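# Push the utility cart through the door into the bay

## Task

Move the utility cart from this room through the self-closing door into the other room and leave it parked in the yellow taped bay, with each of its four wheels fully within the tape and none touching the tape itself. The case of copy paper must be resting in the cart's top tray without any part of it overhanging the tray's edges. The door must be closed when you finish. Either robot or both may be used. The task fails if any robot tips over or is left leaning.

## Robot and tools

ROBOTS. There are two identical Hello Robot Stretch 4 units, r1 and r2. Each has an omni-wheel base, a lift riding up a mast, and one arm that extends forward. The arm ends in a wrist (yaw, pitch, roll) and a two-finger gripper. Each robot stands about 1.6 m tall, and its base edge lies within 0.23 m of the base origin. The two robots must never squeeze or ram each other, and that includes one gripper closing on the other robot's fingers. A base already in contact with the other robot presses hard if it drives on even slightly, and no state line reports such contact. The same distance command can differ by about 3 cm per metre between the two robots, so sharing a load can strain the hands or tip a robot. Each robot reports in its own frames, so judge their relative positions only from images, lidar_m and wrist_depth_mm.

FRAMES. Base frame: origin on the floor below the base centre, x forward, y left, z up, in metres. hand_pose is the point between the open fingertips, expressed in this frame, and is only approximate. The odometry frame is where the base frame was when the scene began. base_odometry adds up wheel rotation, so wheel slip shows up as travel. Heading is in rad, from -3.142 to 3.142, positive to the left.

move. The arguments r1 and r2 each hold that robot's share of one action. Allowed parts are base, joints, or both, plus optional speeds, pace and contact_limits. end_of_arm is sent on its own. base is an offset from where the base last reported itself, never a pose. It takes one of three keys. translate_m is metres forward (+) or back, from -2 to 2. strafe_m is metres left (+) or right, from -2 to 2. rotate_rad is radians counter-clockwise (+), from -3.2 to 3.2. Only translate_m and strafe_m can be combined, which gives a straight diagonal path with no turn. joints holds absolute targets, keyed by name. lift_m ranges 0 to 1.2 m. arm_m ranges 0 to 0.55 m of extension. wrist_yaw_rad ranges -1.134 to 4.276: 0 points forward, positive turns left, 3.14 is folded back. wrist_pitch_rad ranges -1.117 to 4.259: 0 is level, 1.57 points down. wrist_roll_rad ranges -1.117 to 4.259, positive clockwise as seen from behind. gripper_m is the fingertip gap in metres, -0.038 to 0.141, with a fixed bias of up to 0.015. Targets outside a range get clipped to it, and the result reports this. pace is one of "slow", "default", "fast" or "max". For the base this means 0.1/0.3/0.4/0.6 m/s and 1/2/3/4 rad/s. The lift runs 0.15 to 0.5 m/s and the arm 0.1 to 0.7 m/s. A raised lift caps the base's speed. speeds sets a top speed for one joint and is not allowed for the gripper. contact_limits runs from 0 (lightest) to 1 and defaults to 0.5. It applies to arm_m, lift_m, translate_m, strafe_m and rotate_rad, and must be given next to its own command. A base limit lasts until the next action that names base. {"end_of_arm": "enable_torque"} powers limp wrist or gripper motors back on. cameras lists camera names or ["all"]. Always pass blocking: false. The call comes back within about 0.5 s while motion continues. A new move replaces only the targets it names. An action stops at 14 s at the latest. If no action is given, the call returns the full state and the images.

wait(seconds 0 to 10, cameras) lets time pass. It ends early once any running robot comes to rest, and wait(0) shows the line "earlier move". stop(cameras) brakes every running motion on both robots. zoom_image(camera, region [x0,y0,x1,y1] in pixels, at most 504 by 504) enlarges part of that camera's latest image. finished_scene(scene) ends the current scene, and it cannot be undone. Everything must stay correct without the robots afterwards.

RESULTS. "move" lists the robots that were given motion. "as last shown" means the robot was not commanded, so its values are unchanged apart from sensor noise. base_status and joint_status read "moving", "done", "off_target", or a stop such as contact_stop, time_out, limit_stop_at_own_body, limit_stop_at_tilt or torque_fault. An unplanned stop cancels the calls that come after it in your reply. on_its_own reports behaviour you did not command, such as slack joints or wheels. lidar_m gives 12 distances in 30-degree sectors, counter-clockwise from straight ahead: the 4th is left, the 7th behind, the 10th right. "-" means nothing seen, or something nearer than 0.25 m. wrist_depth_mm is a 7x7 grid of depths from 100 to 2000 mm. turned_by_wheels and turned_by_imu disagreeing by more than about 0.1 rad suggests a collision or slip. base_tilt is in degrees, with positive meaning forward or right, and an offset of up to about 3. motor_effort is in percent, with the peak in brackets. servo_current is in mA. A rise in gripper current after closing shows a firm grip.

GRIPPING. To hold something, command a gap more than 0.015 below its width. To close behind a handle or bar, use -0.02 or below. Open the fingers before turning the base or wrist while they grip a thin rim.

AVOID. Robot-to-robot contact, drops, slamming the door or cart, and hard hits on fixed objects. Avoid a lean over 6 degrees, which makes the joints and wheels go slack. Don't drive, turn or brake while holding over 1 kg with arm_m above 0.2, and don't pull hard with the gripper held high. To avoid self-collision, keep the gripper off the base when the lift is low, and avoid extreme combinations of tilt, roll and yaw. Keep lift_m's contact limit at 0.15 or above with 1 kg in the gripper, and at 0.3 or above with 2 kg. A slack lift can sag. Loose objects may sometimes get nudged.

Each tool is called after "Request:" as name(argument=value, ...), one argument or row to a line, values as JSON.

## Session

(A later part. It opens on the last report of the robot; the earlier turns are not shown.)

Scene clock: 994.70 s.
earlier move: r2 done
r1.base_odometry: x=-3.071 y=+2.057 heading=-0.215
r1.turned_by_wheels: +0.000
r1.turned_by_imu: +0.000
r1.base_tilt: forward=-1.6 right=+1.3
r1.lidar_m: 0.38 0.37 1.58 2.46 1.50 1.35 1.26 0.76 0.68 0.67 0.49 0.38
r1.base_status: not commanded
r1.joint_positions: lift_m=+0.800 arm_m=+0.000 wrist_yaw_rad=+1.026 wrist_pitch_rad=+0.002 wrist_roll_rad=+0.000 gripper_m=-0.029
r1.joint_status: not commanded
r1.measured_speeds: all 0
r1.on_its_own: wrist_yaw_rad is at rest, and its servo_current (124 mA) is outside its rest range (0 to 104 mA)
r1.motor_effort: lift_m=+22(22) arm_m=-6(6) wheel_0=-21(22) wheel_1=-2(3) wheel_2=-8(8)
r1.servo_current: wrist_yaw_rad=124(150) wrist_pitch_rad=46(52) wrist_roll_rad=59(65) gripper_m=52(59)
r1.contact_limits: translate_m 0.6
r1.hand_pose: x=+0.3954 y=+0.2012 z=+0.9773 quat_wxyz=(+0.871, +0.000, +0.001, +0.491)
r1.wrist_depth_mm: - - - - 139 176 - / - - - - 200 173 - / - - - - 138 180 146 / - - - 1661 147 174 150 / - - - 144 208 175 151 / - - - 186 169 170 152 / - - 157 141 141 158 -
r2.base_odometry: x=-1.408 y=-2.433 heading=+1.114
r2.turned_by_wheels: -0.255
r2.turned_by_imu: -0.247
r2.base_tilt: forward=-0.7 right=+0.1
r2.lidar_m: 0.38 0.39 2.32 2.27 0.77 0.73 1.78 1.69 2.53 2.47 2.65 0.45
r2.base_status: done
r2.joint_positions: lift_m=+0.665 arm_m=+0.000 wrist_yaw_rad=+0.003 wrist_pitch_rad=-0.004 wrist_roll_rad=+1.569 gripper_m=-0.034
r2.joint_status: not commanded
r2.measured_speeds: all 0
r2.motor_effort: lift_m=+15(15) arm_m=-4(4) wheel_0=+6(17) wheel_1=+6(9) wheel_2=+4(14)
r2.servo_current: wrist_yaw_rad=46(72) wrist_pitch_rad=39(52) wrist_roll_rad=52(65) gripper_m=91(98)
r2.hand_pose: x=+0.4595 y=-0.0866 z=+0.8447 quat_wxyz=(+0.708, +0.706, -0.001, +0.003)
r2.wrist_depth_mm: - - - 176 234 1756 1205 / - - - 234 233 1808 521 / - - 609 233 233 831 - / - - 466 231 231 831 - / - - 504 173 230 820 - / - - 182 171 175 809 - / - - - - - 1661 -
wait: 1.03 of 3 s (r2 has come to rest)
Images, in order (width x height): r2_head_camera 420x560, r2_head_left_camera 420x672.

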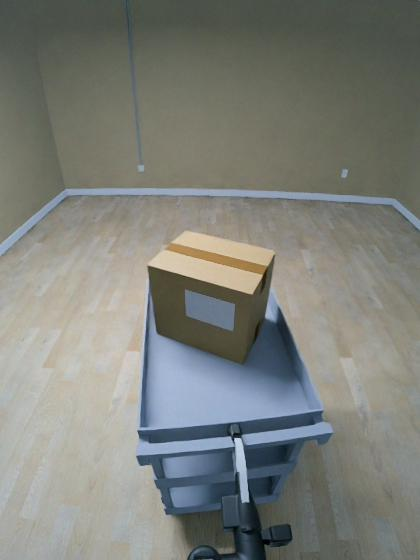

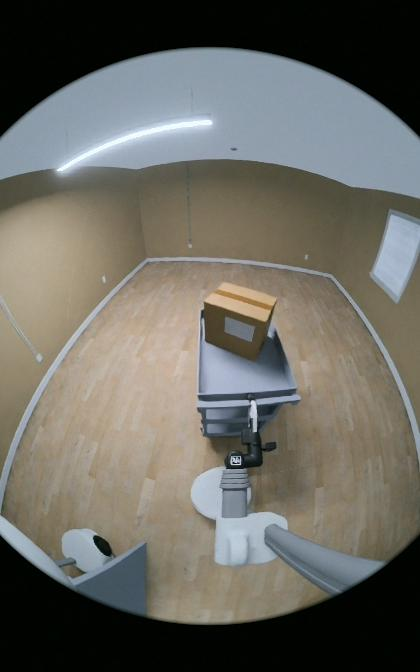

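Request:
move(
  blocking=false,
  r2={"base":{"translate_m":-0.8,"strafe_m":0.05}},
)

Request:
wait(
  seconds=6,
  cameras=["r2_head_camera","r2_head_left_camera","r2_head_right_camera"],
)

Scene clock: 1032.83 s.
move: r2 moving
r1.base_odometry: x=-3.071 y=+2.057 heading=-0.215
r1.turned_by_wheels: +0.000
r1.turned_by_imu: -0.001
r1.base_tilt: forward=-1.6 right=+1.3
r1.lidar_m: 0.36 0.35 1.59 2.42 1.54 1.35 1.24 0.79 0.68 0.68 0.50 0.37
r1.base_status: not commanded
r1.joint_positions: lift_m=+0.800 arm_m=+0.000 wrist_yaw_rad=+1.026 wrist_pitch_rad=+0.002 wrist_roll_rad=+0.000 gripper_m=-0.029
r1.joint_status: not commanded
r1.measured_speeds: all 0
r1.motor_effort: lift_m=+22(22) arm_m=-6(6) wheel_0=-21(22) wheel_1=-2(2) wheel_2=-8(8)
r1.servo_current: wrist_yaw_rad=137(137) wrist_pitch_rad=39(46) wrist_roll_rad=46(78) gripper_m=46(59)
r1.contact_limits: translate_m 0.6
r1.hand_pose: x=+0.3954 y=+0.2012 z=+0.9773 quat_wxyz=(+0.871, +0.000, +0.001, +0.491)
r1.wrist_depth_mm: - - - - 139 176 - / - - - - 202 172 - / - - - - 138 181 145 / - - - - 205 174 150 / - - - 144 208 175 151 / - - - 185 169 169 152 / - - 157 140 141 158 -
r2.base_odometry: x=-1.423 y=-2.460 heading=+1.114
r2.turned_by_wheels: +0.000
r2.turned_by_imu: +0.002
r2.base_tilt: forward=-0.7 right=+0.1
r2.lidar_m: 0.39 0.40 2.32 2.27 0.74 0.74 1.73 1.67 2.49 2.48 2.67 0.42
r2.base_status: translate_m moving; strafe_m moving
r2.joint_positions: lift_m=+0.665 arm_m=+0.000 wrist_yaw_rad=+0.003 wrist_pitch_rad=-0.004 wrist_roll_rad=+1.569 gripper_m=-0.034
r2.joint_status: not commanded
r2.measured_speeds: translate_m=-0.122 strafe_m=+0.007 rotate_rad=+0.000 lift_m=+0.000 arm_m=+0.000 wrist_yaw_rad=+0.000 wrist_pitch_rad=+0.000 wrist_roll_rad=+0.000
r2.motor_effort: lift_m=+15(15) arm_m=-3(4) wheel_0=-4(12) wheel_1=-8(9) wheel_2=+16(17)
r2.servo_current: wrist_yaw_rad=46(52) wrist_pitch_rad=39(46) wrist_roll_rad=46(59) gripper_m=98(98)
r2.hand_pose: x=+0.4595 y=-0.0866 z=+0.8447 quat_wxyz=(+0.708, +0.706, -0.001, +0.003)
r2.wrist_depth_mm: - - - 176 235 1808 1205 / - - - 235 233 1863 - / - - 603 232 233 831 - / - - 469 232 232 820 - / - - 500 172 229 820 - / - - 183 171 175 820 - / - - - - - - -
pictures: none

Scene clock: 1036.50 s.
earlier move: r2 done
r1.base_odometry: x=-3.071 y=+2.057 heading=-0.215
r1.turned_by_wheels: +0.000
r1.turned_by_imu: +0.000
r1.base_tilt: forward=-1.6 right=+1.3
r1.lidar_m: 0.37 0.38 5.09 2.47 1.55 1.35 1.24 0.76 0.68 0.67 0.48 0.40
r1.base_status: not commanded
r1.joint_positions: lift_m=+0.800 arm_m=+0.000 wrist_yaw_rad=+1.026 wrist_pitch_rad=+0.002 wrist_roll_rad=+0.000 gripper_m=-0.029
r1.joint_status: not commanded
r1.measured_speeds: all 0
r1.on_its_own: wrist_yaw_rad is at rest, and its servo_current (143 mA) is outside its rest range (0 to 104 mA)
r1.motor_effort: lift_m=+22(23) arm_m=-6(6) wheel_0=-21(22) wheel_1=-2(3) wheel_2=-8(8)
r1.servo_current: wrist_yaw_rad=143(150) wrist_pitch_rad=39(52) wrist_roll_rad=33(78) gripper_m=46(59)
r1.contact_limits: translate_m 0.6
r1.hand_pose: x=+0.3954 y=+0.2012 z=+0.9773 quat_wxyz=(+0.871, +0.000, +0.001, +0.491)
r1.wrist_depth_mm: - - - - 139 176 - / - - - - 201 172 - / - - - - 138 180 145 / - - - - 204 175 151 / - - - - 208 176 152 / - - - 186 169 170 152 / - - 158 147 140 158 -
r2.base_odometry: x=-1.806 y=-3.129 heading=+1.113
r2.turned_by_wheels: -0.001
r2.turned_by_imu: -0.003
r2.base_tilt: forward=-0.7 right=+0.1
r2.lidar_m: 0.40 0.40 0.48 0.44 0.48 0.64 3.78 0.98 1.25 2.45 2.65 0.42
r2.base_status: done
r2.joint_positions: lift_m=+0.665 arm_m=+0.000 wrist_yaw_rad=-0.003 wrist_pitch_rad=-0.004 wrist_roll_rad=+1.569 gripper_m=-0.034
r2.joint_status: not commanded
r2.measured_speeds: all 0
r2.motor_effort: lift_m=+15(15) arm_m=-3(4) wheel_0=-6(16) wheel_1=-4(9) wheel_2=+2(17)
r2.servo_current: wrist_yaw_rad=52(65) wrist_pitch_rad=52(52) wrist_roll_rad=46(59) gripper_m=91(104)
r2.hand_pose: x=+0.4590 y=-0.0883 z=+0.8447 quat_wxyz=(+0.708, +0.706, -0.003, +0.000)
r2.wrist_depth_mm: - - - 220 220 1756 1205 / - - - 222 223 1808 - / - - 521 225 224 809 - / - - 469 227 227 820 - / - - 521 170 228 820 - / - - 181 171 175 - - / - - - - - 1808 525
wait: 3.67 of 6 s (r2 has come to rest)
Images, in order (width x height): r2_head_camera 420x560, r2_head_left_camera 420x672, r2_head_right_camera 420x672.

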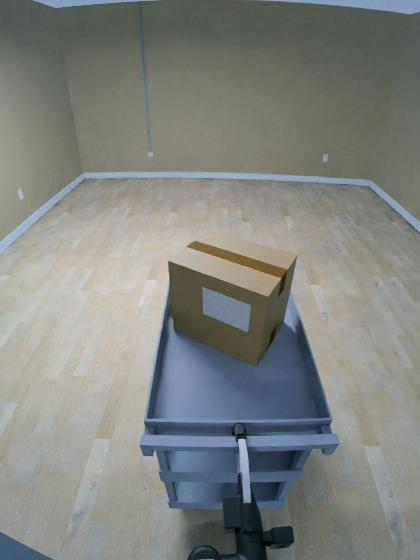

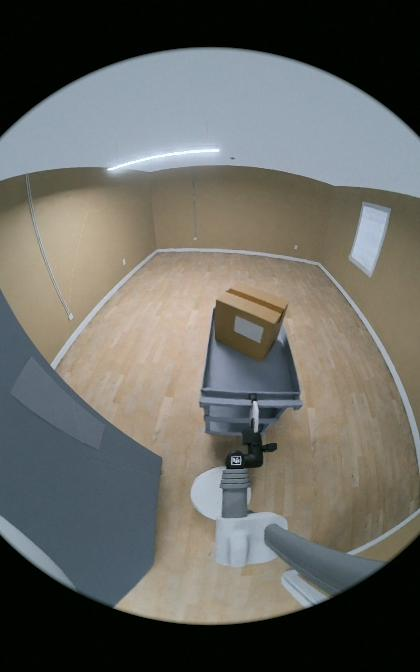

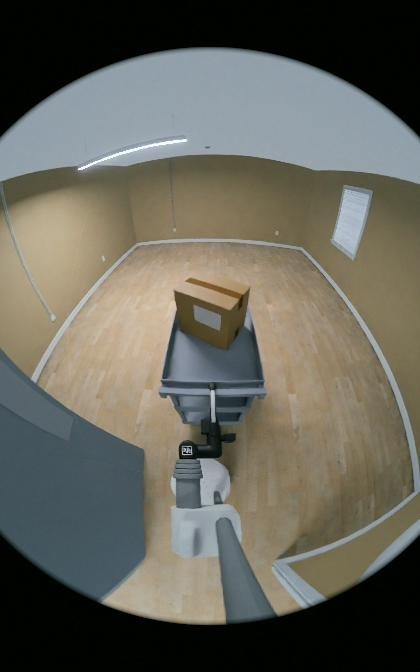

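Request:
move(
  blocking=false,
  r2={"base":{"translate_m":-0.85,"strafe_m":0.02},"contact_limits":{"translate_m":0.4}},
)

Request:
wait(
  seconds=6,
  cameras=["r2_head_camera","r2_head_left_camera","r2_head_right_camera"],
)

Scene clock: 1048.63 s.
move: r2 moving
r1.base_odometry: x=-3.071 y=+2.057 heading=-0.215
r1.turned_by_wheels: +0.000
r1.turned_by_imu: -0.001
r1.base_tilt: forward=-1.5 right=+1.3
r1.lidar_m: 0.37 0.37 5.09 2.49 1.52 1.35 1.26 0.77 0.67 0.68 0.49 0.39
r1.base_status: not commanded
r1.joint_positions: lift_m=+0.800 arm_m=+0.000 wrist_yaw_rad=+1.026 wrist_pitch_rad=+0.002 wrist_roll_rad=+0.000 gripper_m=-0.029
r1.joint_status: not commanded
r1.measured_speeds: all 0
r1.motor_effort: lift_m=+22(22) arm_m=-6(6) wheel_0=-22(22) wheel_1=-2(3) wheel_2=-8(8)
r1.servo_current: wrist_yaw_rad=111(143) wrist_pitch_rad=39(46) wrist_roll_rad=39(65) gripper_m=46(59)
r1.contact_limits: translate_m 0.6
r1.hand_pose: x=+0.3954 y=+0.2012 z=+0.9773 quat_wxyz=(+0.871, +0.000, +0.001, +0.491)
r1.wrist_depth_mm: - - - - 139 176 - / - - - - 201 172 - / - - - - 138 181 146 / - - - - 146 174 151 / - - - - 208 176 151 / - - - 185 169 170 152 / - - 158 147 141 158 -
r2.base_odometry: x=-1.821 y=-3.156 heading=+1.113
r2.turned_by_wheels: +0.000
r2.turned_by_imu: +0.001
r2.base_tilt: forward=-0.7 right=+0.1
r2.lidar_m: 0.38 0.41 0.49 0.44 0.48 0.63 3.76 0.97 1.21 2.41 2.64 0.41
r2.base_status: translate_m moving; strafe_m moving
r2.joint_positions: lift_m=+0.665 arm_m=+0.000 wrist_yaw_rad=-0.003 wrist_pitch_rad=-0.004 wrist_roll_rad=+1.569 gripper_m=-0.034
r2.joint_status: not commanded
r2.measured_speeds: translate_m=-0.124 strafe_m=+0.003 rotate_rad=-0.001 lift_m=+0.000 arm_m=+0.000 wrist_yaw_rad=+0.000 wrist_pitch_rad=+0.000 wrist_roll_rad=+0.000
r2.motor_effort: lift_m=+15(15) arm_m=-4(4) wheel_0=-10(14) wheel_1=-8(9) wheel_2=+14(14)
r2.servo_current: wrist_yaw_rad=52(65) wrist_pitch_rad=39(46) wrist_roll_rad=59(59) gripper_m=91(98)
r2.contact_limits: translate_m 0.4
r2.hand_pose: x=+0.4590 y=-0.0883 z=+0.8447 quat_wxyz=(+0.708, +0.706, -0.003, +0.000)
r2.wrist_depth_mm: - - - 219 219 1708 1205 / - - - 221 221 1618 - / - - 508 224 224 809 - / - - 473 226 227 809 - / - - 525 170 228 831 - / - - 183 171 175 - - / - - - - - 1808 521
pictures: none

Scene clock: 1052.47 s.
earlier move: r2 done
r1.base_odometry: x=-3.071 y=+2.057 heading=-0.215
r1.turned_by_wheels: +0.000
r1.turned_by_imu: +0.000
r1.base_tilt: forward=-1.5 right=+1.3
r1.lidar_m: 0.38 0.34 5.08 2.45 1.53 1.35 1.26 0.79 0.66 0.69 0.48 0.39
r1.base_status: not commanded
r1.joint_positions: lift_m=+0.800 arm_m=+0.000 wrist_yaw_rad=+1.026 wrist_pitch_rad=+0.002 wrist_roll_rad=+0.000 gripper_m=-0.029
r1.joint_status: not commanded
r1.measured_speeds: all 0
r1.on_its_own: wrist_yaw_rad is at rest, and its servo_current (117 mA) is outside its rest range (0 to 104 mA)
r1.motor_effort: lift_m=+22(22) arm_m=-6(6) wheel_0=-22(22) wheel_1=-2(3) wheel_2=-8(8)
r1.servo_current: wrist_yaw_rad=117(156) wrist_pitch_rad=39(52) wrist_roll_rad=46(78) gripper_m=52(59)
r1.contact_limits: translate_m 0.6
r1.hand_pose: x=+0.3954 y=+0.2012 z=+0.9773 quat_wxyz=(+0.871, +0.000, +0.001, +0.491)
r1.wrist_depth_mm: - - - - 139 176 - / - - - - 202 172 - / - - - - 138 181 146 / - - - - 205 174 150 / - - - - 207 175 151 / - - - 185 168 170 152 / - - 157 147 141 158 -
r2.base_odometry: x=-2.200 y=-3.882 heading=+1.113
r2.turned_by_wheels: +0.000
r2.turned_by_imu: +0.000
r2.base_tilt: forward=-0.7 right=+0.1
r2.lidar_m: 0.41 0.41 0.44 0.44 2.54 2.95 2.90 3.10 2.52 0.51 2.57 0.43
r2.base_status: done
r2.joint_positions: lift_m=+0.665 arm_m=+0.000 wrist_yaw_rad=-0.003 wrist_pitch_rad=-0.004 wrist_roll_rad=+1.569 gripper_m=-0.034
r2.joint_status: not commanded
r2.measured_speeds: all 0
r2.motor_effort: lift_m=+15(15) arm_m=-3(4) wheel_0=-3(14) wheel_1=-3(11) wheel_2=+4(16)
r2.servo_current: wrist_yaw_rad=46(65) wrist_pitch_rad=39(52) wrist_roll_rad=52(59) gripper_m=98(98)
r2.contact_limits: translate_m 0.4
r2.hand_pose: x=+0.4590 y=-0.0883 z=+0.8447 quat_wxyz=(+0.708, +0.706, -0.003, +0.001)
r2.wrist_depth_mm: - - - 206 208 1756 - / - - 591 212 212 788 - / - - 459 216 216 798 - / - - 480 220 221 809 - / - - 549 168 226 - - / - - 183 171 175 - - / - - - - - 1576 500
wait: 3.83 of 6 s (r2 has come to rest)
Images, in order (width x height): r2_head_camera 420x560, r2_head_left_camera 420x672, r2_head_right_camera 420x672.

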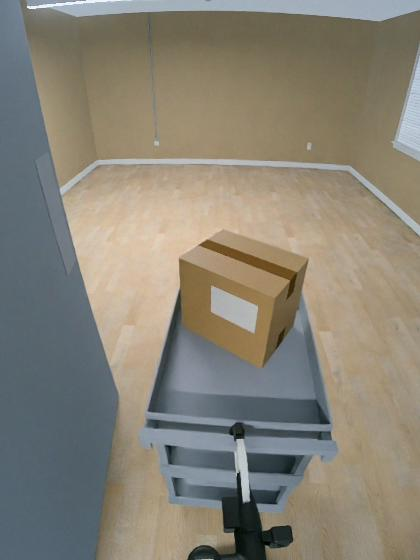

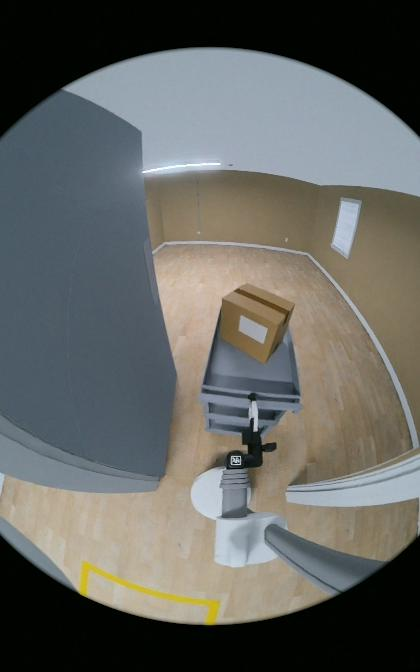

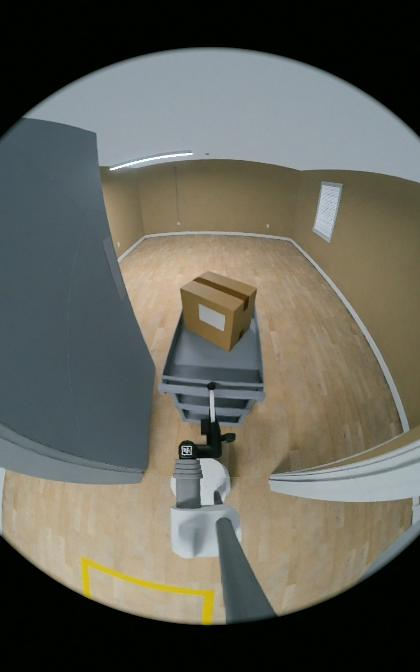

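Request:
move(
  blocking=false,
  r2={"base":{"translate_m":-1.3,"strafe_m":0.08},"contact_limits":{"translate_m":0.4}},
)

Request:
wait(
  seconds=8,
  cameras=["r2_head_camera","r2_head_left_camera","r2_head_right_camera"],
)

Scene clock: 1065.50 s.
move: r2 moving
r1.base_odometry: x=-3.071 y=+2.057 heading=-0.215
r1.turned_by_wheels: +0.000
r1.turned_by_imu: +0.000
r1.base_tilt: forward=-1.6 right=+1.3
r1.lidar_m: 0.37 0.35 5.09 2.46 1.50 1.33 1.28 0.76 0.66 0.69 0.49 0.38
r1.base_status: not commanded
r1.joint_positions: lift_m=+0.800 arm_m=+0.000 wrist_yaw_rad=+1.026 wrist_pitch_rad=+0.002 wrist_roll_rad=+0.000 gripper_m=-0.029
r1.joint_status: not commanded
r1.measured_speeds: all 0
r1.motor_effort: lift_m=+22(22) arm_m=-6(6) wheel_0=-22(22) wheel_1=-2(3) wheel_2=-8(8)
r1.servo_current: wrist_yaw_rad=117(143) wrist_pitch_rad=46(46) wrist_roll_rad=59(65) gripper_m=46(52)
r1.contact_limits: translate_m 0.6
r1.hand_pose: x=+0.3954 y=+0.2012 z=+0.9773 quat_wxyz=(+0.871, +0.000, +0.001, +0.491)
r1.wrist_depth_mm: - - - - 139 176 - / - - - - 201 172 - / - - - - 138 181 145 / - - - - 205 174 150 / - - - - 207 176 151 / - - - 186 169 169 152 / - - 157 148 141 158 -
r2.base_odometry: x=-2.215 y=-3.909 heading=+1.113
r2.turned_by_wheels: +0.000
r2.turned_by_imu: +0.001
r2.base_tilt: forward=-0.7 right=+0.1
r2.lidar_m: 0.40 0.46 0.46 0.46 2.53 2.91 2.87 3.09 2.48 0.50 2.57 0.41
r2.base_status: translate_m moving; strafe_m moving
r2.joint_positions: lift_m=+0.665 arm_m=+0.000 wrist_yaw_rad=-0.003 wrist_pitch_rad=-0.004 wrist_roll_rad=+1.569 gripper_m=-0.034
r2.joint_status: not commanded
r2.measured_speeds: translate_m=-0.123 strafe_m=+0.008 rotate_rad=+0.002 lift_m=+0.000 arm_m=+0.000 wrist_yaw_rad=+0.000 wrist_pitch_rad=+0.000 wrist_roll_rad=+0.000
r2.motor_effort: lift_m=+15(15) arm_m=-3(4) wheel_0=-10(15) wheel_1=-7(9) wheel_2=+14(15)
r2.servo_current: wrist_yaw_rad=39(59) wrist_pitch_rad=46(52) wrist_roll_rad=46(52) gripper_m=91(98)
r2.contact_limits: translate_m 0.4
r2.hand_pose: x=+0.4590 y=-0.0882 z=+0.8447 quat_wxyz=(+0.708, +0.706, -0.003, +0.001)
r2.wrist_depth_mm: - - - 206 206 1808 - / - - 585 211 211 741 - / - - 455 160 216 809 - / - - 484 164 222 820 - / - - 554 168 227 831 - / - - 182 172 175 - - / - - - - - 1863 500
pictures: none

Scene clock: 1070.83 s.
earlier move: r2 done
r1.base_odometry: x=-3.071 y=+2.057 heading=-0.215
r1.turned_by_wheels: +0.000
r1.turned_by_imu: +0.000
r1.base_tilt: forward=-1.6 right=+1.3
r1.lidar_m: 0.37 0.35 5.09 2.46 1.53 1.35 1.22 0.76 0.66 0.66 0.47 0.40
r1.base_status: not commanded
r1.joint_positions: lift_m=+0.800 arm_m=+0.000 wrist_yaw_rad=+1.026 wrist_pitch_rad=+0.002 wrist_roll_rad=+0.000 gripper_m=-0.029
r1.joint_status: not commanded
r1.measured_speeds: all 0
r1.on_its_own: wrist_yaw_rad is at rest, and its servo_current (130 mA) is outside its rest range (0 to 104 mA)
r1.motor_effort: lift_m=+22(22) arm_m=-6(6) wheel_0=-22(23) wheel_1=-2(3) wheel_2=-8(8)
r1.servo_current: wrist_yaw_rad=130(156) wrist_pitch_rad=39(52) wrist_roll_rad=65(65) gripper_m=52(59)
r1.contact_limits: translate_m 0.6
r1.hand_pose: x=+0.3954 y=+0.2012 z=+0.9773 quat_wxyz=(+0.871, +0.000, +0.001, +0.491)
r1.wrist_depth_mm: - - - - 139 176 - / - - - - 202 172 - / - - - - 138 181 145 / - - - - 205 175 150 / - - - - 208 175 151 / - - - 185 169 169 152 / - - 157 147 140 158 -
r2.base_odometry: x=-2.847 y=-5.012 heading=+1.112
r2.turned_by_wheels: -0.001
r2.turned_by_imu: -0.005
r2.base_tilt: forward=-0.7 right=+0.0
r2.lidar_m: 0.42 0.49 1.89 2.38 2.15 1.65 1.58 1.72 2.40 2.31 1.61 0.39
r2.base_status: done
r2.joint_positions: lift_m=+0.665 arm_m=+0.000 wrist_yaw_rad=-0.003 wrist_pitch_rad=-0.004 wrist_roll_rad=+1.569 gripper_m=-0.034
r2.joint_status: not commanded
r2.measured_speeds: all 0
r2.motor_effort: lift_m=+15(15) arm_m=-4(4) wheel_0=-6(15) wheel_1=-4(10) wheel_2=-1(15)
r2.servo_current: wrist_yaw_rad=39(65) wrist_pitch_rad=46(52) wrist_roll_rad=46(59) gripper_m=91(98)
r2.contact_limits: translate_m 0.4
r2.hand_pose: x=+0.4590 y=-0.0883 z=+0.8447 quat_wxyz=(+0.708, +0.706, -0.003, +0.001)
r2.wrist_depth_mm: - - 508 183 183 723 - / - 492 442 139 193 741 - / - 462 436 146 202 788 - / - - 525 154 213 831 - / - - 640 161 224 - - / - - 180 172 177 1756 500 / - - - - - - 459
wait: 5.33 of 8 s (r2 has come to rest)
Images, in order (width x height): r2_head_camera 420x560, r2_head_left_camera 420x672, r2_head_right_camera 420x672.

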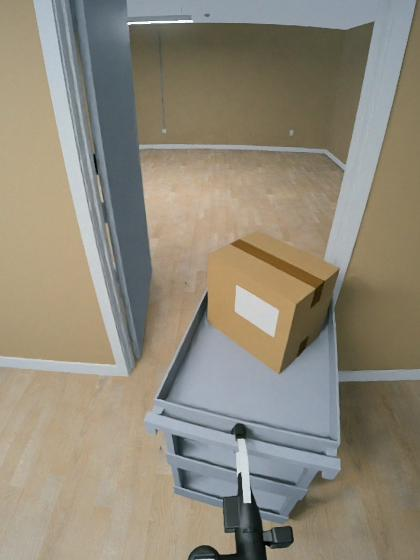

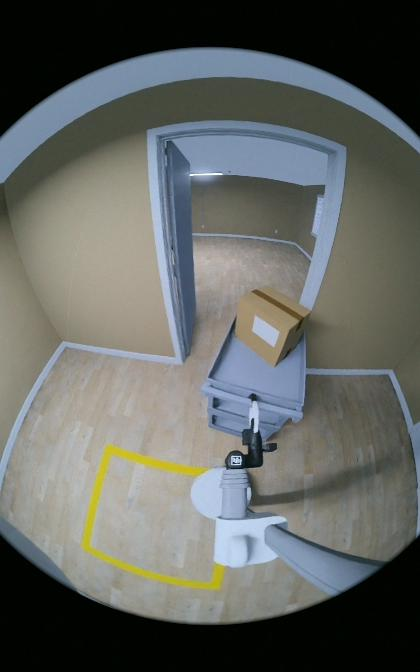

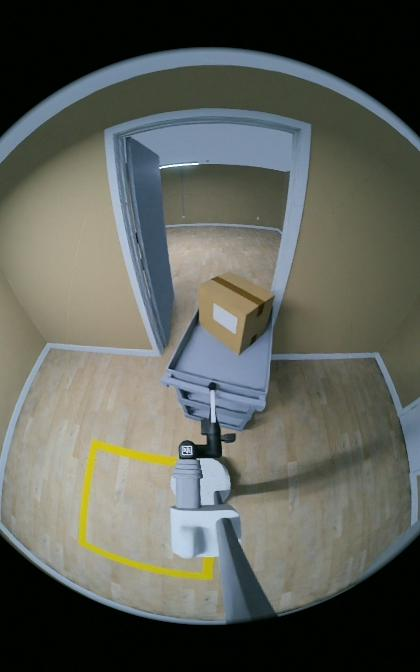

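Request:
move(
  blocking=false,
  r2={"base":{"translate_m":-0.95,"strafe_m":0.75},"contact_limits":{"translate_m":0.4},"pace":"slow"},
)

Request:
wait(
  seconds=10,
)

Request:
wait(
  seconds=6,
  cameras=["r2_head_camera","r2_head_left_camera","r2_head_right_camera"],
)

Scene clock: 1089.73 s.
move: r2 moving
r1.base_odometry: x=-3.071 y=+2.057 heading=-0.215
r1.turned_by_wheels: +0.000
r1.turned_by_imu: +0.000
r1.base_tilt: forward=-1.6 right=+1.3
r1.lidar_m: 0.38 0.35 5.10 2.48 1.53 1.36 1.22 0.79 0.67 0.68 0.45 0.37
r1.base_status: not commanded
r1.joint_positions: lift_m=+0.800 arm_m=+0.000 wrist_yaw_rad=+1.026 wrist_pitch_rad=+0.002 wrist_roll_rad=+0.000 gripper_m=-0.029
r1.joint_status: not commanded
r1.measured_speeds: all 0
r1.motor_effort: lift_m=+22(22) arm_m=-6(6) wheel_0=-22(22) wheel_1=-2(3) wheel_2=-8(8)
r1.servo_current: wrist_yaw_rad=111(130) wrist_pitch_rad=46(46) wrist_roll_rad=33(59) gripper_m=46(52)
r1.contact_limits: translate_m 0.6
r1.hand_pose: x=+0.3954 y=+0.2012 z=+0.9773 quat_wxyz=(+0.871, +0.000, +0.001, +0.491)
r1.wrist_depth_mm: - - - - 139 176 - / - - - - 201 172 - / - - - - 138 181 145 / - - - - 205 174 151 / - - - - 208 176 151 / - - - 185 169 169 152 / - - 157 147 141 158 -
r2.base_odometry: x=-2.859 y=-5.018 heading=+1.112
r2.turned_by_wheels: +0.000
r2.turned_by_imu: +0.000
r2.base_tilt: forward=-0.7 right=+0.1
r2.lidar_m: 0.40 0.50 1.89 2.37 2.10 1.61 1.59 1.70 2.40 2.35 1.61 0.40
r2.base_status: translate_m moving; strafe_m moving
r2.joint_positions: lift_m=+0.665 arm_m=+0.000 wrist_yaw_rad=-0.003 wrist_pitch_rad=-0.004 wrist_roll_rad=+1.569 gripper_m=-0.034
r2.joint_status: not commanded
r2.measured_speeds: translate_m=-0.041 strafe_m=+0.032 rotate_rad=-0.002 lift_m=+0.000 arm_m=+0.000 wrist_yaw_rad=+0.000 wrist_pitch_rad=+0.000 wrist_roll_rad=+0.000
r2.motor_effort: lift_m=+15(15) arm_m=-4(4) wheel_0=-11(14) wheel_1=+4(5) wheel_2=+7(9)
r2.servo_current: wrist_yaw_rad=59(59) wrist_pitch_rad=33(52) wrist_roll_rad=39(52) gripper_m=91(98)
r2.contact_limits: translate_m 0.4
r2.hand_pose: x=+0.4590 y=-0.0884 z=+0.8447 quat_wxyz=(+0.708, +0.706, -0.003, +0.000)
r2.wrist_depth_mm: - - 504 182 183 723 - / - 492 436 139 192 741 - / - 466 436 145 202 809 - / - - 525 154 213 - - / - - 647 162 224 - - / - - 180 172 178 1708 500 / - - - - - - 459
pictures: none

Scene clock: 1099.73 s.
earlier move: r2 moving
r1.base_odometry: x=-3.071 y=+2.057 heading=-0.215
r1.turned_by_wheels: +0.000
r1.turned_by_imu: -0.001
r1.base_tilt: forward=-1.6 right=+1.3
r1.lidar_m: 0.37 0.37 5.08 2.44 1.51 1.36 1.25 0.77 0.67 0.70 0.46 0.39
r1.base_status: not commanded
r1.joint_positions: lift_m=+0.800 arm_m=+0.000 wrist_yaw_rad=+1.026 wrist_pitch_rad=+0.002 wrist_roll_rad=+0.000 gripper_m=-0.029
r1.joint_status: not commanded
r1.measured_speeds: all 0
r1.motor_effort: lift_m=+22(22) arm_m=-6(6) wheel_0=-22(22) wheel_1=-2(3) wheel_2=-8(8)
r1.servo_current: wrist_yaw_rad=111(150) wrist_pitch_rad=39(52) wrist_roll_rad=39(85) gripper_m=52(59)
r1.contact_limits: translate_m 0.6
r1.hand_pose: x=+0.3954 y=+0.2012 z=+0.9773 quat_wxyz=(+0.871, +0.000, +0.001, +0.491)
r1.wrist_depth_mm: - - - - 139 176 - / - - - - 201 172 - / - - - - 138 180 145 / - - - - 205 175 151 / - - - - 208 176 151 / - - - 185 169 170 152 / - - 157 147 141 158 -
r2.base_odometry: x=-3.753 y=-5.443 heading=+1.111
r2.turned_by_wheels: -0.001
r2.turned_by_imu: -0.007
r2.base_tilt: forward=-0.7 right=+0.1
r2.lidar_m: 0.48 2.16 1.88 1.82 1.03 0.79 0.77 0.83 1.19 2.90 0.32 0.33
r2.base_status: translate_m moving; strafe_m moving
r2.joint_positions: lift_m=+0.665 arm_m=+0.000 wrist_yaw_rad=-0.014 wrist_pitch_rad=-0.004 wrist_roll_rad=+1.569 gripper_m=-0.034
r2.joint_status: not commanded
r2.measured_speeds: translate_m=-0.078 strafe_m=+0.062 rotate_rad=-0.002 lift_m=+0.000 arm_m=+0.000 wrist_yaw_rad=-0.001 wrist_pitch_rad=+0.000 wrist_roll_rad=+0.000
r2.motor_effort: lift_m=+15(15) arm_m=-3(4) wheel_0=-12(19) wheel_1=+2(6) wheel_2=+1(9)
r2.servo_current: wrist_yaw_rad=85(91) wrist_pitch_rad=39(52) wrist_roll_rad=46(65) gripper_m=91(104)
r2.contact_limits: translate_m 0.4
r2.hand_pose: x=+0.4580 y=-0.0915 z=+0.8447 quat_wxyz=(+0.708, +0.706, -0.007, -0.003)
r2.wrist_depth_mm: - - - - - - - / - - - - - - - / - - - - - - 500 / - - - - - 1537 469 / - - - - - 1618 1255 / 1863 - - - 164 379 382 / - - - - - - 1229
wait: 10.00 s; no rest
pictures: none

Scene clock: 1102.53 s.
earlier move: r2 done
r1.base_odometry: x=-3.071 y=+2.057 heading=-0.215
r1.turned_by_wheels: +0.000
r1.turned_by_imu: +0.000
r1.base_tilt: forward=-1.6 right=+1.3
r1.lidar_m: 0.38 0.36 5.09 2.45 1.53 1.35 1.24 0.76 0.68 0.70 0.46 0.39
r1.base_status: not commanded
r1.joint_positions: lift_m=+0.800 arm_m=+0.000 wrist_yaw_rad=+1.026 wrist_pitch_rad=+0.002 wrist_roll_rad=+0.000 gripper_m=-0.029
r1.joint_status: not commanded
r1.measured_speeds: all 0
r1.on_its_own: wrist_yaw_rad is at rest, and its servo_current (130 mA) is outside its rest range (0 to 104 mA)
r1.motor_effort: lift_m=+22(22) arm_m=-6(6) wheel_0=-22(22) wheel_1=-2(3) wheel_2=-8(8)
r1.servo_current: wrist_yaw_rad=130(150) wrist_pitch_rad=33(52) wrist_roll_rad=65(85) gripper_m=46(59)
r1.contact_limits: translate_m 0.6
r1.hand_pose: x=+0.3954 y=+0.2012 z=+0.9773 quat_wxyz=(+0.871, +0.000, +0.001, +0.491)
r1.wrist_depth_mm: - - - - 139 176 - / - - - - 201 172 - / - - - - 138 181 145 / - - - - 205 175 151 / - - - - 208 176 151 / - - - 185 169 170 152 / - - 158 147 141 158 -
r2.base_odometry: x=-3.940 y=-5.531 heading=+1.111
r2.turned_by_wheels: +0.000
r2.turned_by_imu: -0.003
r2.base_tilt: forward=-0.7 right=+0.1
r2.lidar_m: 0.47 2.28 1.73 1.70 0.80 0.62 0.58 0.65 0.92 3.04 0.34 0.31
r2.base_status: done
r2.joint_positions: lift_m=+0.665 arm_m=+0.000 wrist_yaw_rad=-0.016 wrist_pitch_rad=-0.004 wrist_roll_rad=+1.569 gripper_m=-0.034
r2.joint_status: not commanded
r2.measured_speeds: all 0
r2.motor_effort: lift_m=+15(15) arm_m=-3(4) wheel_0=-12(19) wheel_1=+3(6) wheel_2=-2(9)
r2.servo_current: wrist_yaw_rad=85(98) wrist_pitch_rad=46(52) wrist_roll_rad=46(65) gripper_m=98(104)
r2.contact_limits: translate_m 0.4
r2.hand_pose: x=+0.4579 y=-0.0920 z=+0.8447 quat_wxyz=(+0.708, +0.706, -0.007, -0.004)
r2.wrist_depth_mm: - - - - - - - / - - - - - - - / - - - - - - 496 / - - - - - 1576 469 / - - - - - 1708 1255 / - - - - 163 379 384 / - - - - - - 1255
wait: 2.80 of 6 s (r2 has come to rest)
Images, in order (width x height): r2_head_camera 420x560, r2_head_left_camera 420x672, r2_head_right_camera 420x672.

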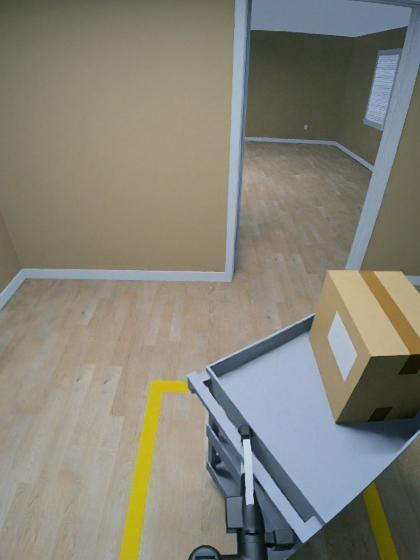

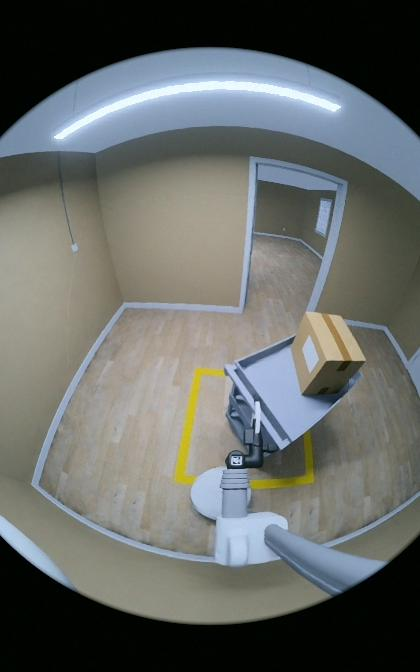

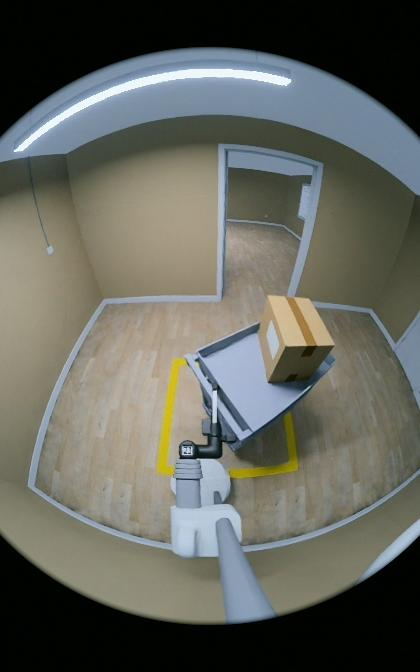

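Request:
move(
  blocking=false,
  r2={"base":{"translate_m":-0.15,"strafe_m":-0.35},"contact_limits":{"translate_m":0.4},"pace":"slow"},
)

Request:
wait(
  seconds=7,
  cameras=["r2_head_camera","r2_head_left_camera","r2_head_right_camera"],
)

Scene clock: 1134.27 s.
move: r2 moving
r1.base_odometry: x=-3.071 y=+2.057 heading=-0.215
r1.turned_by_wheels: +0.000
r1.turned_by_imu: -0.002
r1.base_tilt: forward=-1.6 right=+1.3
r1.lidar_m: 0.36 0.37 5.09 2.46 1.55 1.36 1.25 0.79 0.68 0.67 0.46 0.38
r1.base_status: not commanded
r1.joint_positions: lift_m=+0.800 arm_m=+0.000 wrist_yaw_rad=+1.026 wrist_pitch_rad=+0.002 wrist_roll_rad=+0.000 gripper_m=-0.029
r1.joint_status: not commanded
r1.measured_speeds: all 0
r1.motor_effort: lift_m=+22(22) arm_m=-6(6) wheel_0=-21(22) wheel_1=-2(2) wheel_2=-8(8)
r1.servo_current: wrist_yaw_rad=130(143) wrist_pitch_rad=39(52) wrist_roll_rad=46(65) gripper_m=52(59)
r1.contact_limits: translate_m 0.6
r1.hand_pose: x=+0.3954 y=+0.2012 z=+0.9773 quat_wxyz=(+0.871, +0.000, +0.001, +0.491)
r1.wrist_depth_mm: - - - - 139 176 - / - - - - 202 172 - / - - - - 138 181 146 / - - - - 205 174 150 / - - - - 208 176 152 / - - - 185 170 170 153 / - - 157 148 141 158 -
r2.base_odometry: x=-3.932 y=-5.541 heading=+1.111
r2.turned_by_wheels: +0.000
r2.turned_by_imu: +0.004
r2.base_tilt: forward=-0.7 right=+0.0
r2.lidar_m: 0.47 2.31 1.77 1.72 0.80 0.61 0.60 0.63 0.93 3.01 0.32 0.29
r2.base_status: translate_m moving; strafe_m moving
r2.joint_positions: lift_m=+0.665 arm_m=+0.000 wrist_yaw_rad=-0.016 wrist_pitch_rad=-0.004 wrist_roll_rad=+1.569 gripper_m=-0.034
r2.joint_status: not commanded
r2.measured_speeds: translate_m=-0.019 strafe_m=-0.045 rotate_rad=+0.003 lift_m=+0.000 arm_m=+0.000 wrist_yaw_rad=+0.000 wrist_pitch_rad=+0.000 wrist_roll_rad=+0.000
r2.motor_effort: lift_m=+15(15) arm_m=-4(4) wheel_0=+7(12) wheel_1=-10(12) wheel_2=+4(4)
r2.servo_current: wrist_yaw_rad=98(98) wrist_pitch_rad=46(52) wrist_roll_rad=39(59) gripper_m=98(98)
r2.contact_limits: translate_m 0.4
r2.hand_pose: x=+0.4579 y=-0.0920 z=+0.8447 quat_wxyz=(+0.708, +0.706, -0.007, -0.004)
r2.wrist_depth_mm: - - - - - - - / - - - - - - - / - - - - - - 496 / - - - - - 1576 473 / - - - - - 1708 1255 / - - - - 170 379 384 / - - - - - - 1229
pictures: none

Scene clock: 1138.87 s.
earlier move: r2 done
r1.base_odometry: x=-3.071 y=+2.057 heading=-0.215
r1.turned_by_wheels: +0.000
r1.turned_by_imu: +0.000
r1.base_tilt: forward=-1.5 right=+1.3
r1.lidar_m: 0.38 0.38 5.11 2.48 1.50 1.36 1.25 0.76 0.66 0.67 0.47 0.37
r1.base_status: not commanded
r1.joint_positions: lift_m=+0.800 arm_m=+0.000 wrist_yaw_rad=+1.026 wrist_pitch_rad=+0.002 wrist_roll_rad=+0.000 gripper_m=-0.029
r1.joint_status: not commanded
r1.measured_speeds: all 0
r1.on_its_own: wrist_yaw_rad is at rest, and its servo_current (124 mA) is outside its rest range (0 to 104 mA)
r1.motor_effort: lift_m=+22(23) arm_m=-6(6) wheel_0=-23(23) wheel_1=-2(3) wheel_2=-8(8)
r1.servo_current: wrist_yaw_rad=124(150) wrist_pitch_rad=39(52) wrist_roll_rad=52(65) gripper_m=46(59)
r1.contact_limits: translate_m 0.6
r1.hand_pose: x=+0.3954 y=+0.2012 z=+0.9773 quat_wxyz=(+0.871, +0.000, +0.001, +0.491)
r1.wrist_depth_mm: - - - - 139 177 - / - - - - 201 172 - / - - - - 138 181 146 / - - - - 205 174 150 / - - - - 208 175 151 / - - - 186 169 170 152 / - - 157 147 140 158 -
r2.base_odometry: x=-3.693 y=-5.821 heading=+1.112
r2.turned_by_wheels: +0.001
r2.turned_by_imu: +0.002
r2.base_tilt: forward=-0.7 right=+0.1
r2.lidar_m: 0.43 2.48 2.13 1.55 0.66 0.47 0.46 0.49 0.75 2.58 2.85 0.36
r2.base_status: done
r2.joint_positions: lift_m=+0.665 arm_m=+0.000 wrist_yaw_rad=+0.005 wrist_pitch_rad=-0.004 wrist_roll_rad=+1.569 gripper_m=-0.034
r2.joint_status: not commanded
r2.measured_speeds: all 0
r2.motor_effort: lift_m=+15(15) arm_m=-3(4) wheel_0=+8(16) wheel_1=-3(12) wheel_2=+5(9)
r2.servo_current: wrist_yaw_rad=39(98) wrist_pitch_rad=39(52) wrist_roll_rad=59(59) gripper_m=91(98)
r2.contact_limits: translate_m 0.4
r2.hand_pose: x=+0.4598 y=-0.0859 z=+0.8447 quat_wxyz=(+0.708, +0.706, +0.000, +0.003)
r2.wrist_depth_mm: - 415 394 105 157 683 - / - 413 379 113 170 - - / - - 449 124 183 - - / - - 591 136 199 - - / - - - 147 220 1808 535 / - - 183 163 175 1708 477 / - - - - - 1708 1229
wait: 4.60 of 7 s (r2 has come to rest)
Images, in order (width x height): r2_head_camera 420x560, r2_head_left_camera 420x672, r2_head_right_camera 420x672.

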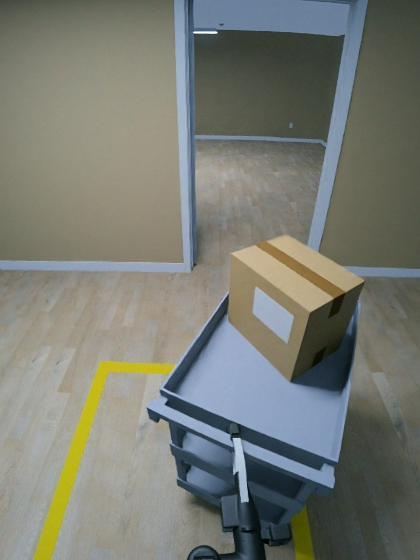

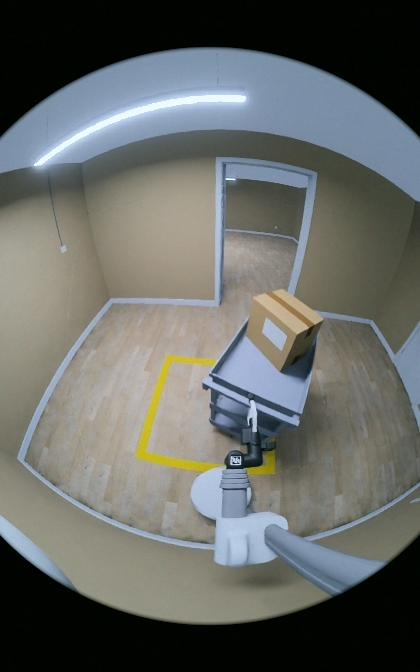

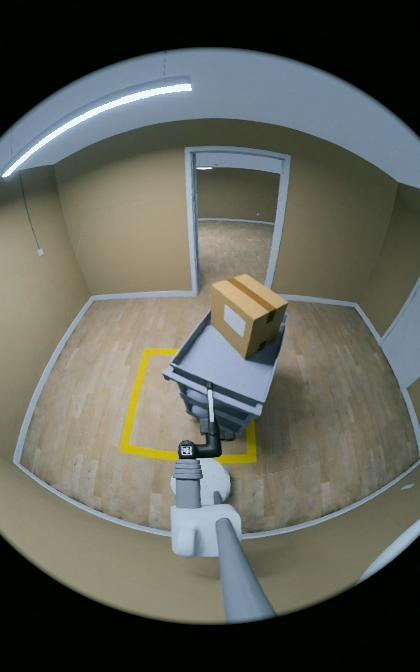

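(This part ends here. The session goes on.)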